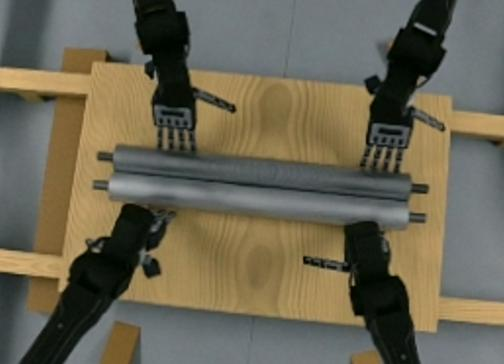

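>>> move:
  arm1: {"target":[0.86,0.205,0.820,0,0,1,0],"speed":0.03}
  arm8: {"target":[0.86,-0.168,0.825,0,1,0,0],"speed":0.03}
  arm4: {"target":[-0.86,0.147,0.828,0,0,1,0],"speed":0.03}
  arm5: {"target":[-0.86,-0.2195,0.851,0,1,0,0],"speed":0.03}

>>> move:
  arm1: {"joints":{"hand_speed":-0.8,"hand_force_limit":0.6,"hand_little":-0.35,"hand_ring":-0.35,"hand_middle":-0.35,"hand_index":-0.35}}
  arm4: {"joints":{"hand_speed":-0.8,"hand_force_limit":0.6,"hand_little":-0.35,"hand_ring":-0.35,"hand_middle":-0.35,"hand_index":-0.35}}
  arm5: {"joints":{"hand_speed":-0.8,"hand_force_limit":0.6,"hand_little":-0.35,"hand_ring":-0.35,"hand_middle":-0.35,"hand_index":-0.35}}
  arm8: {"joints":{"hand_speed":-0.8,"hand_force_limit":0.6,"hand_little":-0.35,"hand_ring":-0.35,"hand_middle":-0.35,"hand_index":-0.35}}

Scene clock: 637.00 s.
Joint torques (N m): arm1=[1.26 -18.67 10.78 -1.55 0.27 0.18] | arm2=[1.96 -9.47 11.82 0.9 -0.08 0.23] | arm3=[-2.2 -14.86 15.36 0.58 0.03 -0.05] | arm4=[-0.91 -22.83 10.59 -0.7 -0.01 -0.09] | arm5=[-0.5 -21.36 11.34 -2.45 0.53 0.23] | arm6=[0.38 -9.64 14.08 0.98 -0.11 0.06] | arm7=[1.38 -15.27 12.97 1.21 -0.03 -0.15] | arm8=[0.56 -22.59 12.89 -1.61 -0.06 0.06]
Heat: arm1: hottest joint3_rad 48 °C; arm2: hottest joint3_rad 55 °C; arm3: hottest joint3_rad 65 °C; arm4: hottest joint3_rad 45 °C; arm5: hottest joint3_rad 40 °C; arm6: hottest joint3_rad 52 °C; arm7: hottest joint3_rad 54 °C; arm8: hottest joint3_rad 49 °C.
move: arm1 off_target; arm4 off_target; arm5 off_target; arm8 off_target
Joint velocities: within noise
arm1.joint_positions: joint1_rad=-0.569 joint2_rad=+1.999 joint3_rad=+1.600 joint4_rad=-1.207 joint5_rad=-0.004 joint6_rad=-0.566 hand_little=-0.282 hand_ring=-0.191 hand_middle=-0.191 hand_index=-0.237 hand_thumb_turn=-1.000 hand_thumb_bend=+0.861 hand_force_limit=-0.750 hand_speed=-0.500
arm1.joint_status: not commanded
arm1.hand_stopped_by: force,force,force,force,force,target
arm1.little_load_n: 4.0
arm1.ring_load_n: 0.0
arm1.middle_load_n: 0.0
arm1.index_load_n: 4.0
arm1.thumb_bend_load_n: 0.0
arm1.thumb_turn_load_n: 0.0
arm1.hand: x=+0.8589 y=+0.2164 z=+0.7819 quat_wxyz=(-0.012, +0.000, -1.000, -0.015) (m; scene frame)
arm1.hand_target: x=+0.8604 y=+0.2061 z=+0.8190 quat_wxyz=(+0.000, +0.000, -1.000, +0.001) (m; scene frame)
arm1.hand_status: off_target (0.040 m and 2.2 deg from the pose sent, 0.041 m and 0.4 deg at the start)
arm2, arm3, arm6, arm7: as last shown
arm2.ring_load_n: 0.5
arm4.joint_positions: joint1_rad=+0.397 joint2_rad=+2.027 joint3_rad=+1.697 joint4_rad=-1.298 joint5_rad=-0.011 joint6_rad=+0.420 hand_little=-0.096 hand_ring=-0.097 hand_middle=-0.144 hand_index=-0.191 hand_thumb_turn=-1.000 hand_thumb_bend=+0.933 hand_force_limit=-0.750 hand_speed=-0.500
arm4.joint_status: not commanded
arm4.hand_stopped_by: force,force,force,force,force,target
arm4.little_load_n: 0.0
arm4.ring_load_n: 0.0
arm4.middle_load_n: 0.0
arm4.index_load_n: 2.0
arm4.thumb_bend_load_n: 0.0
arm4.thumb_turn_load_n: 0.0
arm4.hand: x=-0.8607 y=+0.1650 z=+0.7935 quat_wxyz=(+0.013, +0.000, -1.000, -0.029) (m; scene frame)
arm4.hand_target: x=-0.8605 y=+0.1484 z=+0.8277 quat_wxyz=(+0.000, +0.000, -1.000, +0.000) (m; scene frame)
arm4.hand_status: off_target (0.039 m and 3.6 deg from the pose sent, 0.038 m and 0.9 deg at the start)
arm5.joint_positions: joint1_rad=-0.588 joint2_rad=+1.932 joint3_rad=+1.598 joint4_rad=-1.245 joint5_rad=+0.004 joint6_rad=-0.579 hand_little=-0.004 hand_ring=+0.039 hand_middle=+0.084 hand_index=+0.132 hand_thumb_turn=-1.000 hand_thumb_bend=+0.790 hand_force_limit=-0.750 hand_speed=-0.500
arm5.joint_status: not commanded
arm5.hand_stopped_by: force,force,force,force,force,target
arm5.little_load_n: 7.0
arm5.ring_load_n: 0.5
arm5.middle_load_n: 0.0
arm5.index_load_n: 0.5
arm5.thumb_bend_load_n: 0.0
arm5.thumb_turn_load_n: 0.0
arm5.hand: x=-0.8681 y=-0.2150 z=+0.8180 quat_wxyz=(+0.001, +1.000, +0.020, -0.006) (m; scene frame)
arm5.hand_target: x=-0.8605 y=-0.2199 z=+0.8501 quat_wxyz=(-0.001, +1.000, +0.000, +0.000) (m; scene frame)
arm5.hand_status: off_target (0.034 m and 2.3 deg from the pose sent, 0.037 m and 1.3 deg at the start)
arm7.index_load_n: 0.0
arm8.joint_positions: joint1_rad=+0.390 joint2_rad=+1.967 joint3_rad=+1.621 joint4_rad=-1.266 joint5_rad=+0.003 joint6_rad=+0.442 hand_little=-0.192 hand_ring=-0.146 hand_middle=-0.190 hand_index=+0.130 hand_thumb_turn=-1.000 hand_thumb_bend=+0.838 hand_force_limit=-0.750 hand_speed=-0.500
arm8.joint_status: not commanded
arm8.hand_stopped_by: force,force,force,force,force,target
arm8.little_load_n: 2.0
arm8.ring_load_n: 0.0
arm8.middle_load_n: 5.5
arm8.index_load_n: 0.0
arm8.thumb_bend_load_n: 0.0
arm8.thumb_turn_load_n: 0.5
arm8.hand: x=+0.8643 y=-0.1788 z=+0.7877 quat_wxyz=(+0.019, +1.000, -0.001, +0.010) (m; scene frame)
arm8.hand_target: x=+0.8605 y=-0.1692 z=+0.8244 quat_wxyz=(-0.001, +1.000, +0.000, +0.000) (m; scene frame)
arm8.hand_status: off_target (0.039 m and 2.5 deg from the pose sent, 0.039 m and 0.7 deg at the start)
pictures: none

Scene clock: 638.07 s.
Joint torques (N m): arm1=[1.79 -18.9 10.81 -1.69 0.47 0.16] | arm2=[1.9 -9.35 11.82 0.87 -0.09 0.23] | arm3=[-1.9 -14.39 15.47 0.58 0.03 -0.07] | arm4=[-0.91 -23.18 10.67 -0.88 -0.09 -0.07] | arm5=[-0.44 -21.71 11.34 -2.52 0.39 0.06] | arm6=[0.32 -9.64 14.06 0.98 -0.11 0.06] | arm7=[1.38 -14.8 12.96 1.09 -0.03 -0.11] | arm8=[0.56 -22.83 12.83 -1.63 -0.22 0.04]
Heat: arm1: hottest joint3_rad 48 °C; arm2: hottest joint3_rad 56 °C; arm3: hottest joint3_rad 65 °C; arm4: hottest joint3_rad 45 °C; arm5: hottest joint3_rad 40 °C; arm6: hottest joint3_rad 52 °C; arm7: hottest joint3_rad 54 °C; arm8: hottest joint3_rad 49 °C.
move: arm1 off_target; arm4 off_target; arm5 off_target; arm8 off_target
Joint velocities: within noise
arm1.joint_positions: joint1_rad=-0.569 joint2_rad=+2.003 joint3_rad=+1.600 joint4_rad=-1.207 joint5_rad=-0.008 joint6_rad=-0.567 hand_little=-0.330 hand_ring=-0.315 hand_middle=-0.279 hand_index=-0.253 hand_thumb_turn=-1.000 hand_thumb_bend=+0.861 hand_force_limit=+0.600 hand_speed=-0.800
arm1.joint_status: hand_little off_target (ended at -0.330, target -0.350); hand_ring off_target (ended at -0.315, target -0.350); hand_middle off_target (ended at -0.279, target -0.350); hand_index off_target (ended at -0.253, target -0.350); the others done
arm1.hand_stopped_by: force,force,force,force,force,target
arm1.little_load_n: 0.0
arm1.ring_load_n: 9.5
arm1.middle_load_n: 2.5
arm1.index_load_n: 0.0
arm1.thumb_bend_load_n: 0.0
arm1.thumb_turn_load_n: 0.0
arm1.hand: x=+0.8600 y=+0.2164 z=+0.7796 quat_wxyz=(-0.015, +0.001, -1.000, -0.016) (m; scene frame)
arm1.hand_target: x=+0.8604 y=+0.2061 z=+0.8190 quat_wxyz=(+0.000, +0.000, -1.000, +0.001) (m; scene frame)
arm1.hand_status: not commanded
arm2, arm3, arm6, arm7: as last shown
arm2.ring_load_n: 0.0
arm2.thumb_turn_load_n: -0.5
arm2.hand: x=+0.2500 y=+0.1539 z=+0.8656 quat_wxyz=(-0.004, -0.001, -0.971, +0.239) (m; scene frame)
arm2.hand_target: x=+0.2505 y=+0.1284 z=+0.8846 quat_wxyz=(+0.000, +0.000, -0.966, +0.259) (m; scene frame)
arm3.middle_load_n: 0.5
arm4.joint_positions: joint1_rad=+0.397 joint2_rad=+2.032 joint3_rad=+1.697 joint4_rad=-1.297 joint5_rad=-0.010 joint6_rad=+0.419 hand_little=-0.239 hand_ring=-0.205 hand_middle=-0.195 hand_index=-0.207 hand_thumb_turn=-1.000 hand_thumb_bend=+0.933 hand_force_limit=+0.600 hand_speed=-0.800
arm4.joint_status: hand_little off_target (ended at -0.239, target -0.350); hand_ring off_target (ended at -0.205, target -0.350); hand_middle off_target (ended at -0.195, target -0.350); hand_index off_target (ended at -0.207, target -0.350); the others done
arm4.hand_stopped_by: force,force,force,force,force,target
arm4.little_load_n: 9.5
arm4.ring_load_n: 0.5
arm4.middle_load_n: 0.0
arm4.index_load_n: 0.0
arm4.thumb_bend_load_n: 0.0
arm4.thumb_turn_load_n: 0.0
arm4.hand: x=-0.8611 y=+0.1648 z=+0.7905 quat_wxyz=(+0.014, +0.001, -0.999, -0.030) (m; scene frame)
arm4.hand_target: x=-0.8606 y=+0.1484 z=+0.8277 quat_wxyz=(+0.000, +0.000, -1.000, +0.000) (m; scene frame)
arm4.hand_status: not commanded
arm5.joint_positions: joint1_rad=-0.588 joint2_rad=+1.937 joint3_rad=+1.598 joint4_rad=-1.245 joint5_rad=+0.008 joint6_rad=-0.560 hand_little=-0.019 hand_ring=-0.013 hand_middle=-0.004 hand_index=-0.010 hand_thumb_turn=-1.000 hand_thumb_bend=+0.790 hand_force_limit=+0.600 hand_speed=-0.800
arm5.joint_status: hand_little off_target (ended at -0.019, target -0.350); hand_ring off_target (ended at -0.013, target -0.350); hand_middle off_target (ended at -0.004, target -0.350); hand_index off_target (ended at -0.010, target -0.350); the others done
arm5.hand_stopped_by: force,force,force,force,force,target
arm5.little_load_n: 0.0
arm5.ring_load_n: 0.0
arm5.middle_load_n: 1.0
arm5.index_load_n: 8.0
arm5.thumb_bend_load_n: 0.0
arm5.thumb_turn_load_n: 0.0
arm5.hand: x=-0.8689 y=-0.2150 z=+0.8158 quat_wxyz=(+0.003, +1.000, +0.010, -0.006) (m; scene frame)
arm5.hand_target: x=-0.8605 y=-0.2199 z=+0.8501 quat_wxyz=(-0.001, +1.000, +0.000, +0.000) (m; scene frame)
arm5.hand_status: not commanded
arm7.ring_load_n: -0.5
arm8.joint_positions: joint1_rad=+0.390 joint2_rad=+1.970 joint3_rad=+1.621 joint4_rad=-1.266 joint5_rad=+0.007 joint6_rad=+0.444 hand_little=-0.226 hand_ring=-0.216 hand_middle=-0.204 hand_index=-0.236 hand_thumb_turn=-1.000 hand_thumb_bend=+0.838 hand_force_limit=+0.600 hand_speed=-0.800
arm8.joint_status: hand_little off_target (ended at -0.226, target -0.350); hand_ring off_target (ended at -0.216, target -0.350); hand_middle off_target (ended at -0.204, target -0.350); hand_index off_target (ended at -0.236, target -0.350); the others done
arm8.hand_stopped_by: force,force,force,force,force,target
arm8.little_load_n: 2.5
arm8.ring_load_n: 3.0
arm8.middle_load_n: 0.5
arm8.index_load_n: 7.0
arm8.thumb_bend_load_n: 0.0
arm8.thumb_turn_load_n: 0.0
arm8.hand: x=+0.8649 y=-0.1786 z=+0.7860 quat_wxyz=(+0.020, +1.000, -0.002, +0.012) (m; scene frame)
arm8.hand_target: x=+0.8605 y=-0.1692 z=+0.8243 quat_wxyz=(-0.001, +1.000, +0.000, +0.000) (m; scene frame)
arm8.hand_status: not commanded
pictures: none

>>> move:
  arm1: {"target":[0.86,0.205,0.847,0,0,1,0],"speed":0.035}
  arm8: {"target":[0.86,-0.168,0.852,0,1,0,0],"speed":0.035}
  arm4: {"target":[-0.86,0.147,0.855,0,0,1,0],"speed":0.035}
  arm5: {"target":[-0.86,-0.2195,0.878,0,1,0,0],"speed":0.035}
  arm2: {"target":[0.25,0.127,0.892,0,0,0.9659,-0.2588],"speed":0.02}
  arm3: {"target":[-0.16,0.116,0.903,0,0,0.9659,-0.2588],"speed":0.02}
  arm6: {"target":[-0.25,-0.127,0.899,-0.2588,0.9659,0,0],"speed":0.02}
  arm7: {"target":[0.16,-0.116,0.902,-0.2588,0.9659,0,0],"speed":0.02}
  cameras: ["cam_high"]

>>> zoom_image:
  camera: "cam_high"
  region: [150, 180, 330, 310]

Scene clock: 659.23 s.
Joint torques (N m): arm1=[1.67 -21.95 12.53 -3.23 0.48 0.2] | arm2=[1.9 -10.23 11.85 0.9 -0.11 0.23] | arm3=[-2.08 -14.74 15.47 0.65 0.02 -0.05] | arm4=[-0.67 -25.58 12.62 -3.07 -0.09 -0.06] | arm5=[-0.44 -23.82 13.74 -4.22 0.21 0.05] | arm6=[0.32 -10.17 14.12 0.98 -0.12 0.06] | arm7=[1.44 -15.62 13.15 1.11 -0.02 -0.14] | arm8=[0.62 -25.23 15.06 -3.34 -0.41 0.03]
Heat: arm1: hottest joint3_rad 49 °C; arm2: hottest joint3_rad 56 °C; arm3: hottest joint3_rad 66 °C; arm4: hottest joint3_rad 46 °C; arm5: hottest joint3_rad 44 °C; arm6: hottest joint3_rad 52 °C; arm7: hottest joint3_rad 55 °C; arm8: hottest joint3_rad 52 °C.
move: arm1 off_target; arm2 off_target; arm3 off_target; arm4 off_target; arm5 off_target; arm6 off_target; arm7 off_target; arm8 off_target
Joint velocities: within noise
arm1.joint_positions: joint1_rad=-0.569 joint2_rad=+2.005 joint3_rad=+1.606 joint4_rad=-1.220 joint5_rad=-0.009 joint6_rad=-0.572 hand_little=-0.330 hand_ring=-0.315 hand_middle=-0.278 hand_index=-0.253 hand_thumb_turn=-1.000 hand_thumb_bend=+0.861 hand_force_limit=+0.600 hand_speed=-0.800
arm1.joint_status: not commanded
arm1.hand_stopped_by: force,force,force,force,force,target
arm1.little_load_n: 0.0
arm1.ring_load_n: 12.0
arm1.middle_load_n: 7.0
arm1.index_load_n: 0.0
arm1.thumb_bend_load_n: 0.0
arm1.thumb_turn_load_n: 0.0
arm1.hand: x=+0.8603 y=+0.2173 z=+0.7815 quat_wxyz=(-0.018, +0.003, -1.000, -0.019) (m; scene frame)
arm1.hand_target: x=+0.8611 y=+0.2074 z=+0.8437 quat_wxyz=(+0.000, +0.000, -1.000, +0.001) (m; scene frame)
arm1.hand_status: off_target (0.067 m and 3.0 deg from the pose sent, 0.068 m and 2.5 deg at the start)
arm2.joint_positions: joint1_rad=-0.372 joint2_rad=+1.679 joint3_rad=+1.175 joint4_rad=-0.628 joint5_rad=-0.174 joint6_rad=-0.294 hand_little=+1.000 hand_ring=+1.000 hand_middle=+1.000 hand_index=+1.000 hand_thumb_turn=+1.000 hand_thumb_bend=+1.000 hand_force_limit=+0.000 hand_speed=-0.800
arm2.joint_status: not commanded
arm2.hand_stopped_by: target,target,target,target,target,target
arm2.little_load_n: 0.0
arm2.ring_load_n: 0.0
arm2.middle_load_n: 0.0
arm2.index_load_n: 0.0
arm2.thumb_bend_load_n: 0.0
arm2.thumb_turn_load_n: -0.5
arm2.hand: x=+0.2504 y=+0.1543 z=+0.8688 quat_wxyz=(-0.006, -0.001, -0.972, +0.235) (m; scene frame)
arm2.hand_target: x=+0.2507 y=+0.1286 z=+0.8926 quat_wxyz=(+0.000, +0.000, -0.966, +0.259) (m; scene frame)
arm2.hand_status: off_target (0.036 m and 2.9 deg from the pose sent, 0.038 m and 2.4 deg at the start)
arm3.joint_positions: joint1_rad=+0.322 joint2_rad=+1.610 joint3_rad=+1.374 joint4_rad=-0.880 joint5_rad=+0.171 joint6_rad=+0.334 hand_little=+1.000 hand_ring=+1.000 hand_middle=+1.000 hand_index=+1.000 hand_thumb_turn=+1.000 hand_thumb_bend=+1.000 hand_force_limit=+0.000 hand_speed=-0.800
arm3.joint_status: not commanded
arm3.hand_stopped_by: target,target,target,target,target,target
arm3.little_load_n: 0.0
arm3.ring_load_n: 0.0
arm3.middle_load_n: 0.0
arm3.index_load_n: 0.0
arm3.thumb_bend_load_n: 0.0
arm3.thumb_turn_load_n: 0.0
arm3.hand: x=-0.1639 y=+0.1379 z=+0.8791 quat_wxyz=(+0.008, +0.001, -0.971, +0.238) (m; scene frame)
arm3.hand_target: x=-0.1607 y=+0.1174 z=+0.9032 quat_wxyz=(+0.000, +0.000, -0.966, +0.259) (m; scene frame)
arm3.hand_status: off_target (0.033 m and 2.6 deg from the pose sent, 0.036 m and 2.4 deg at the start)
arm4.joint_positions: joint1_rad=+0.397 joint2_rad=+2.035 joint3_rad=+1.707 joint4_rad=-1.298 joint5_rad=-0.010 joint6_rad=+0.417 hand_little=-0.239 hand_ring=-0.205 hand_middle=-0.195 hand_index=-0.207 hand_thumb_turn=-1.000 hand_thumb_bend=+0.933 hand_force_limit=+0.600 hand_speed=-0.800
arm4.joint_status: not commanded
arm4.hand_stopped_by: force,force,force,force,force,target
arm4.little_load_n: 16.0
arm4.ring_load_n: 1.5
arm4.middle_load_n: 0.0
arm4.index_load_n: 0.0
arm4.thumb_bend_load_n: 0.0
arm4.thumb_turn_load_n: 0.0
arm4.hand: x=-0.8598 y=+0.1618 z=+0.7925 quat_wxyz=(+0.013, +0.002, -1.000, -0.027) (m; scene frame)
arm4.hand_target: x=-0.8608 y=+0.1497 z=+0.8528 quat_wxyz=(+0.000, +0.000, -1.000, +0.001) (m; scene frame)
arm4.hand_status: off_target (0.064 m and 3.4 deg from the pose sent, 0.067 m and 3.8 deg at the start)
arm5.joint_positions: joint1_rad=-0.588 joint2_rad=+1.940 joint3_rad=+1.605 joint4_rad=-1.263 joint5_rad=+0.013 joint6_rad=-0.559 hand_little=-0.019 hand_ring=-0.012 hand_middle=-0.004 hand_index=-0.010 hand_thumb_turn=-1.000 hand_thumb_bend=+0.790 hand_force_limit=+0.600 hand_speed=-0.800
arm5.joint_status: not commanded
arm5.hand_stopped_by: force,force,force,force,force,target
arm5.little_load_n: 0.0
arm5.ring_load_n: 0.5
arm5.middle_load_n: 2.5
arm5.index_load_n: 11.0
arm5.thumb_bend_load_n: 0.0
arm5.thumb_turn_load_n: 0.0
arm5.hand: x=-0.8691 y=-0.2173 z=+0.8176 quat_wxyz=(+0.010, +1.000, +0.010, -0.007) (m; scene frame)
arm5.hand_target: x=-0.8613 y=-0.2210 z=+0.8748 quat_wxyz=(-0.002, +1.000, +0.000, +0.001) (m; scene frame)
arm5.hand_status: off_target (0.061 m and 1.8 deg from the pose sent, 0.063 m and 1.4 deg at the start)
arm6.joint_positions: joint1_rad=-0.299 joint2_rad=+1.603 joint3_rad=+1.199 joint4_rad=-0.695 joint5_rad=-0.174 joint6_rad=-0.305 hand_little=+1.000 hand_ring=+1.000 hand_middle=+1.000 hand_index=+1.000 hand_thumb_turn=+1.000 hand_thumb_bend=+1.000 hand_force_limit=+0.000 hand_speed=-0.800
arm6.joint_status: not commanded
arm6.hand_stopped_by: target,target,target,target,target,target
arm6.little_load_n: 0.0
arm6.ring_load_n: 0.0
arm6.middle_load_n: 0.0
arm6.index_load_n: 0.0
arm6.thumb_bend_load_n: 0.0
arm6.thumb_turn_load_n: 0.0
arm6.hand: x=-0.2519 y=-0.1493 z=+0.8806 quat_wxyz=(-0.241, +0.971, -0.001, -0.005) (m; scene frame)
arm6.hand_target: x=-0.2504 y=-0.1281 z=+0.8994 quat_wxyz=(-0.259, +0.966, +0.000, +0.000) (m; scene frame)
arm6.hand_status: off_target (0.029 m and 2.2 deg from the pose sent, 0.031 m and 1.8 deg at the start)
arm7.joint_positions: joint1_rad=+0.377 joint2_rad=+1.626 joint3_rad=+1.288 joint4_rad=-0.775 joint5_rad=+0.180 joint6_rad=+0.331 hand_little=+1.000 hand_ring=+1.000 hand_middle=+1.000 hand_index=+1.000 hand_thumb_turn=+1.000 hand_thumb_bend=+1.000 hand_force_limit=+0.000 hand_speed=-0.800
arm7.joint_status: not commanded
arm7.hand_stopped_by: target,target,target,target,target,target
arm7.little_load_n: 0.0
arm7.ring_load_n: 0.0
arm7.middle_load_n: 0.0
arm7.index_load_n: -0.5
arm7.thumb_bend_load_n: 0.0
arm7.thumb_turn_load_n: 0.0
arm7.hand: x=+0.1640 y=-0.1401 z=+0.8779 quat_wxyz=(-0.236, +0.972, -0.001, +0.008) (m; scene frame)
arm7.hand_target: x=+0.1607 y=-0.1174 z=+0.9024 quat_wxyz=(-0.259, +0.966, +0.000, +0.000) (m; scene frame)
arm7.hand_status: off_target (0.034 m and 2.9 deg from the pose sent, 0.036 m and 2.3 deg at the start)
arm8.joint_positions: joint1_rad=+0.390 joint2_rad=+1.975 joint3_rad=+1.631 joint4_rad=-1.279 joint5_rad=+0.011 joint6_rad=+0.446 hand_little=-0.226 hand_ring=-0.216 hand_middle=-0.204 hand_index=-0.236 hand_thumb_turn=-1.000 hand_thumb_bend=+0.838 hand_force_limit=+0.600 hand_speed=-0.800
arm8.joint_status: not commanded
arm8.hand_stopped_by: force,force,force,force,force,target
arm8.little_load_n: 7.0
arm8.ring_load_n: 7.0
arm8.middle_load_n: 0.0
arm8.index_load_n: 8.0
arm8.thumb_bend_load_n: 0.0
arm8.thumb_turn_load_n: 0.0
arm8.hand: x=+0.8655 y=-0.1780 z=+0.7870 quat_wxyz=(+0.022, +1.000, -0.003, +0.015) (m; scene frame)
arm8.hand_target: x=+0.8611 y=-0.1706 z=+0.8494 quat_wxyz=(-0.002, +1.000, +0.000, -0.001) (m; scene frame)
arm8.hand_status: off_target (0.066 m and 3.1 deg from the pose sent, 0.067 m and 2.7 deg at the start)
pictures: cam_high

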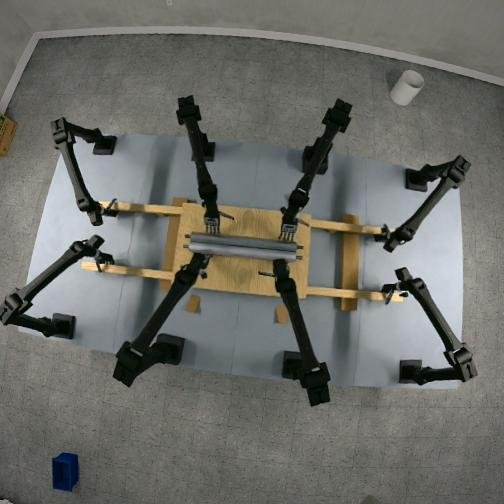

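Scaled by 2.800 from the camera's 504x504 image, which has a finer 720x720 frame.

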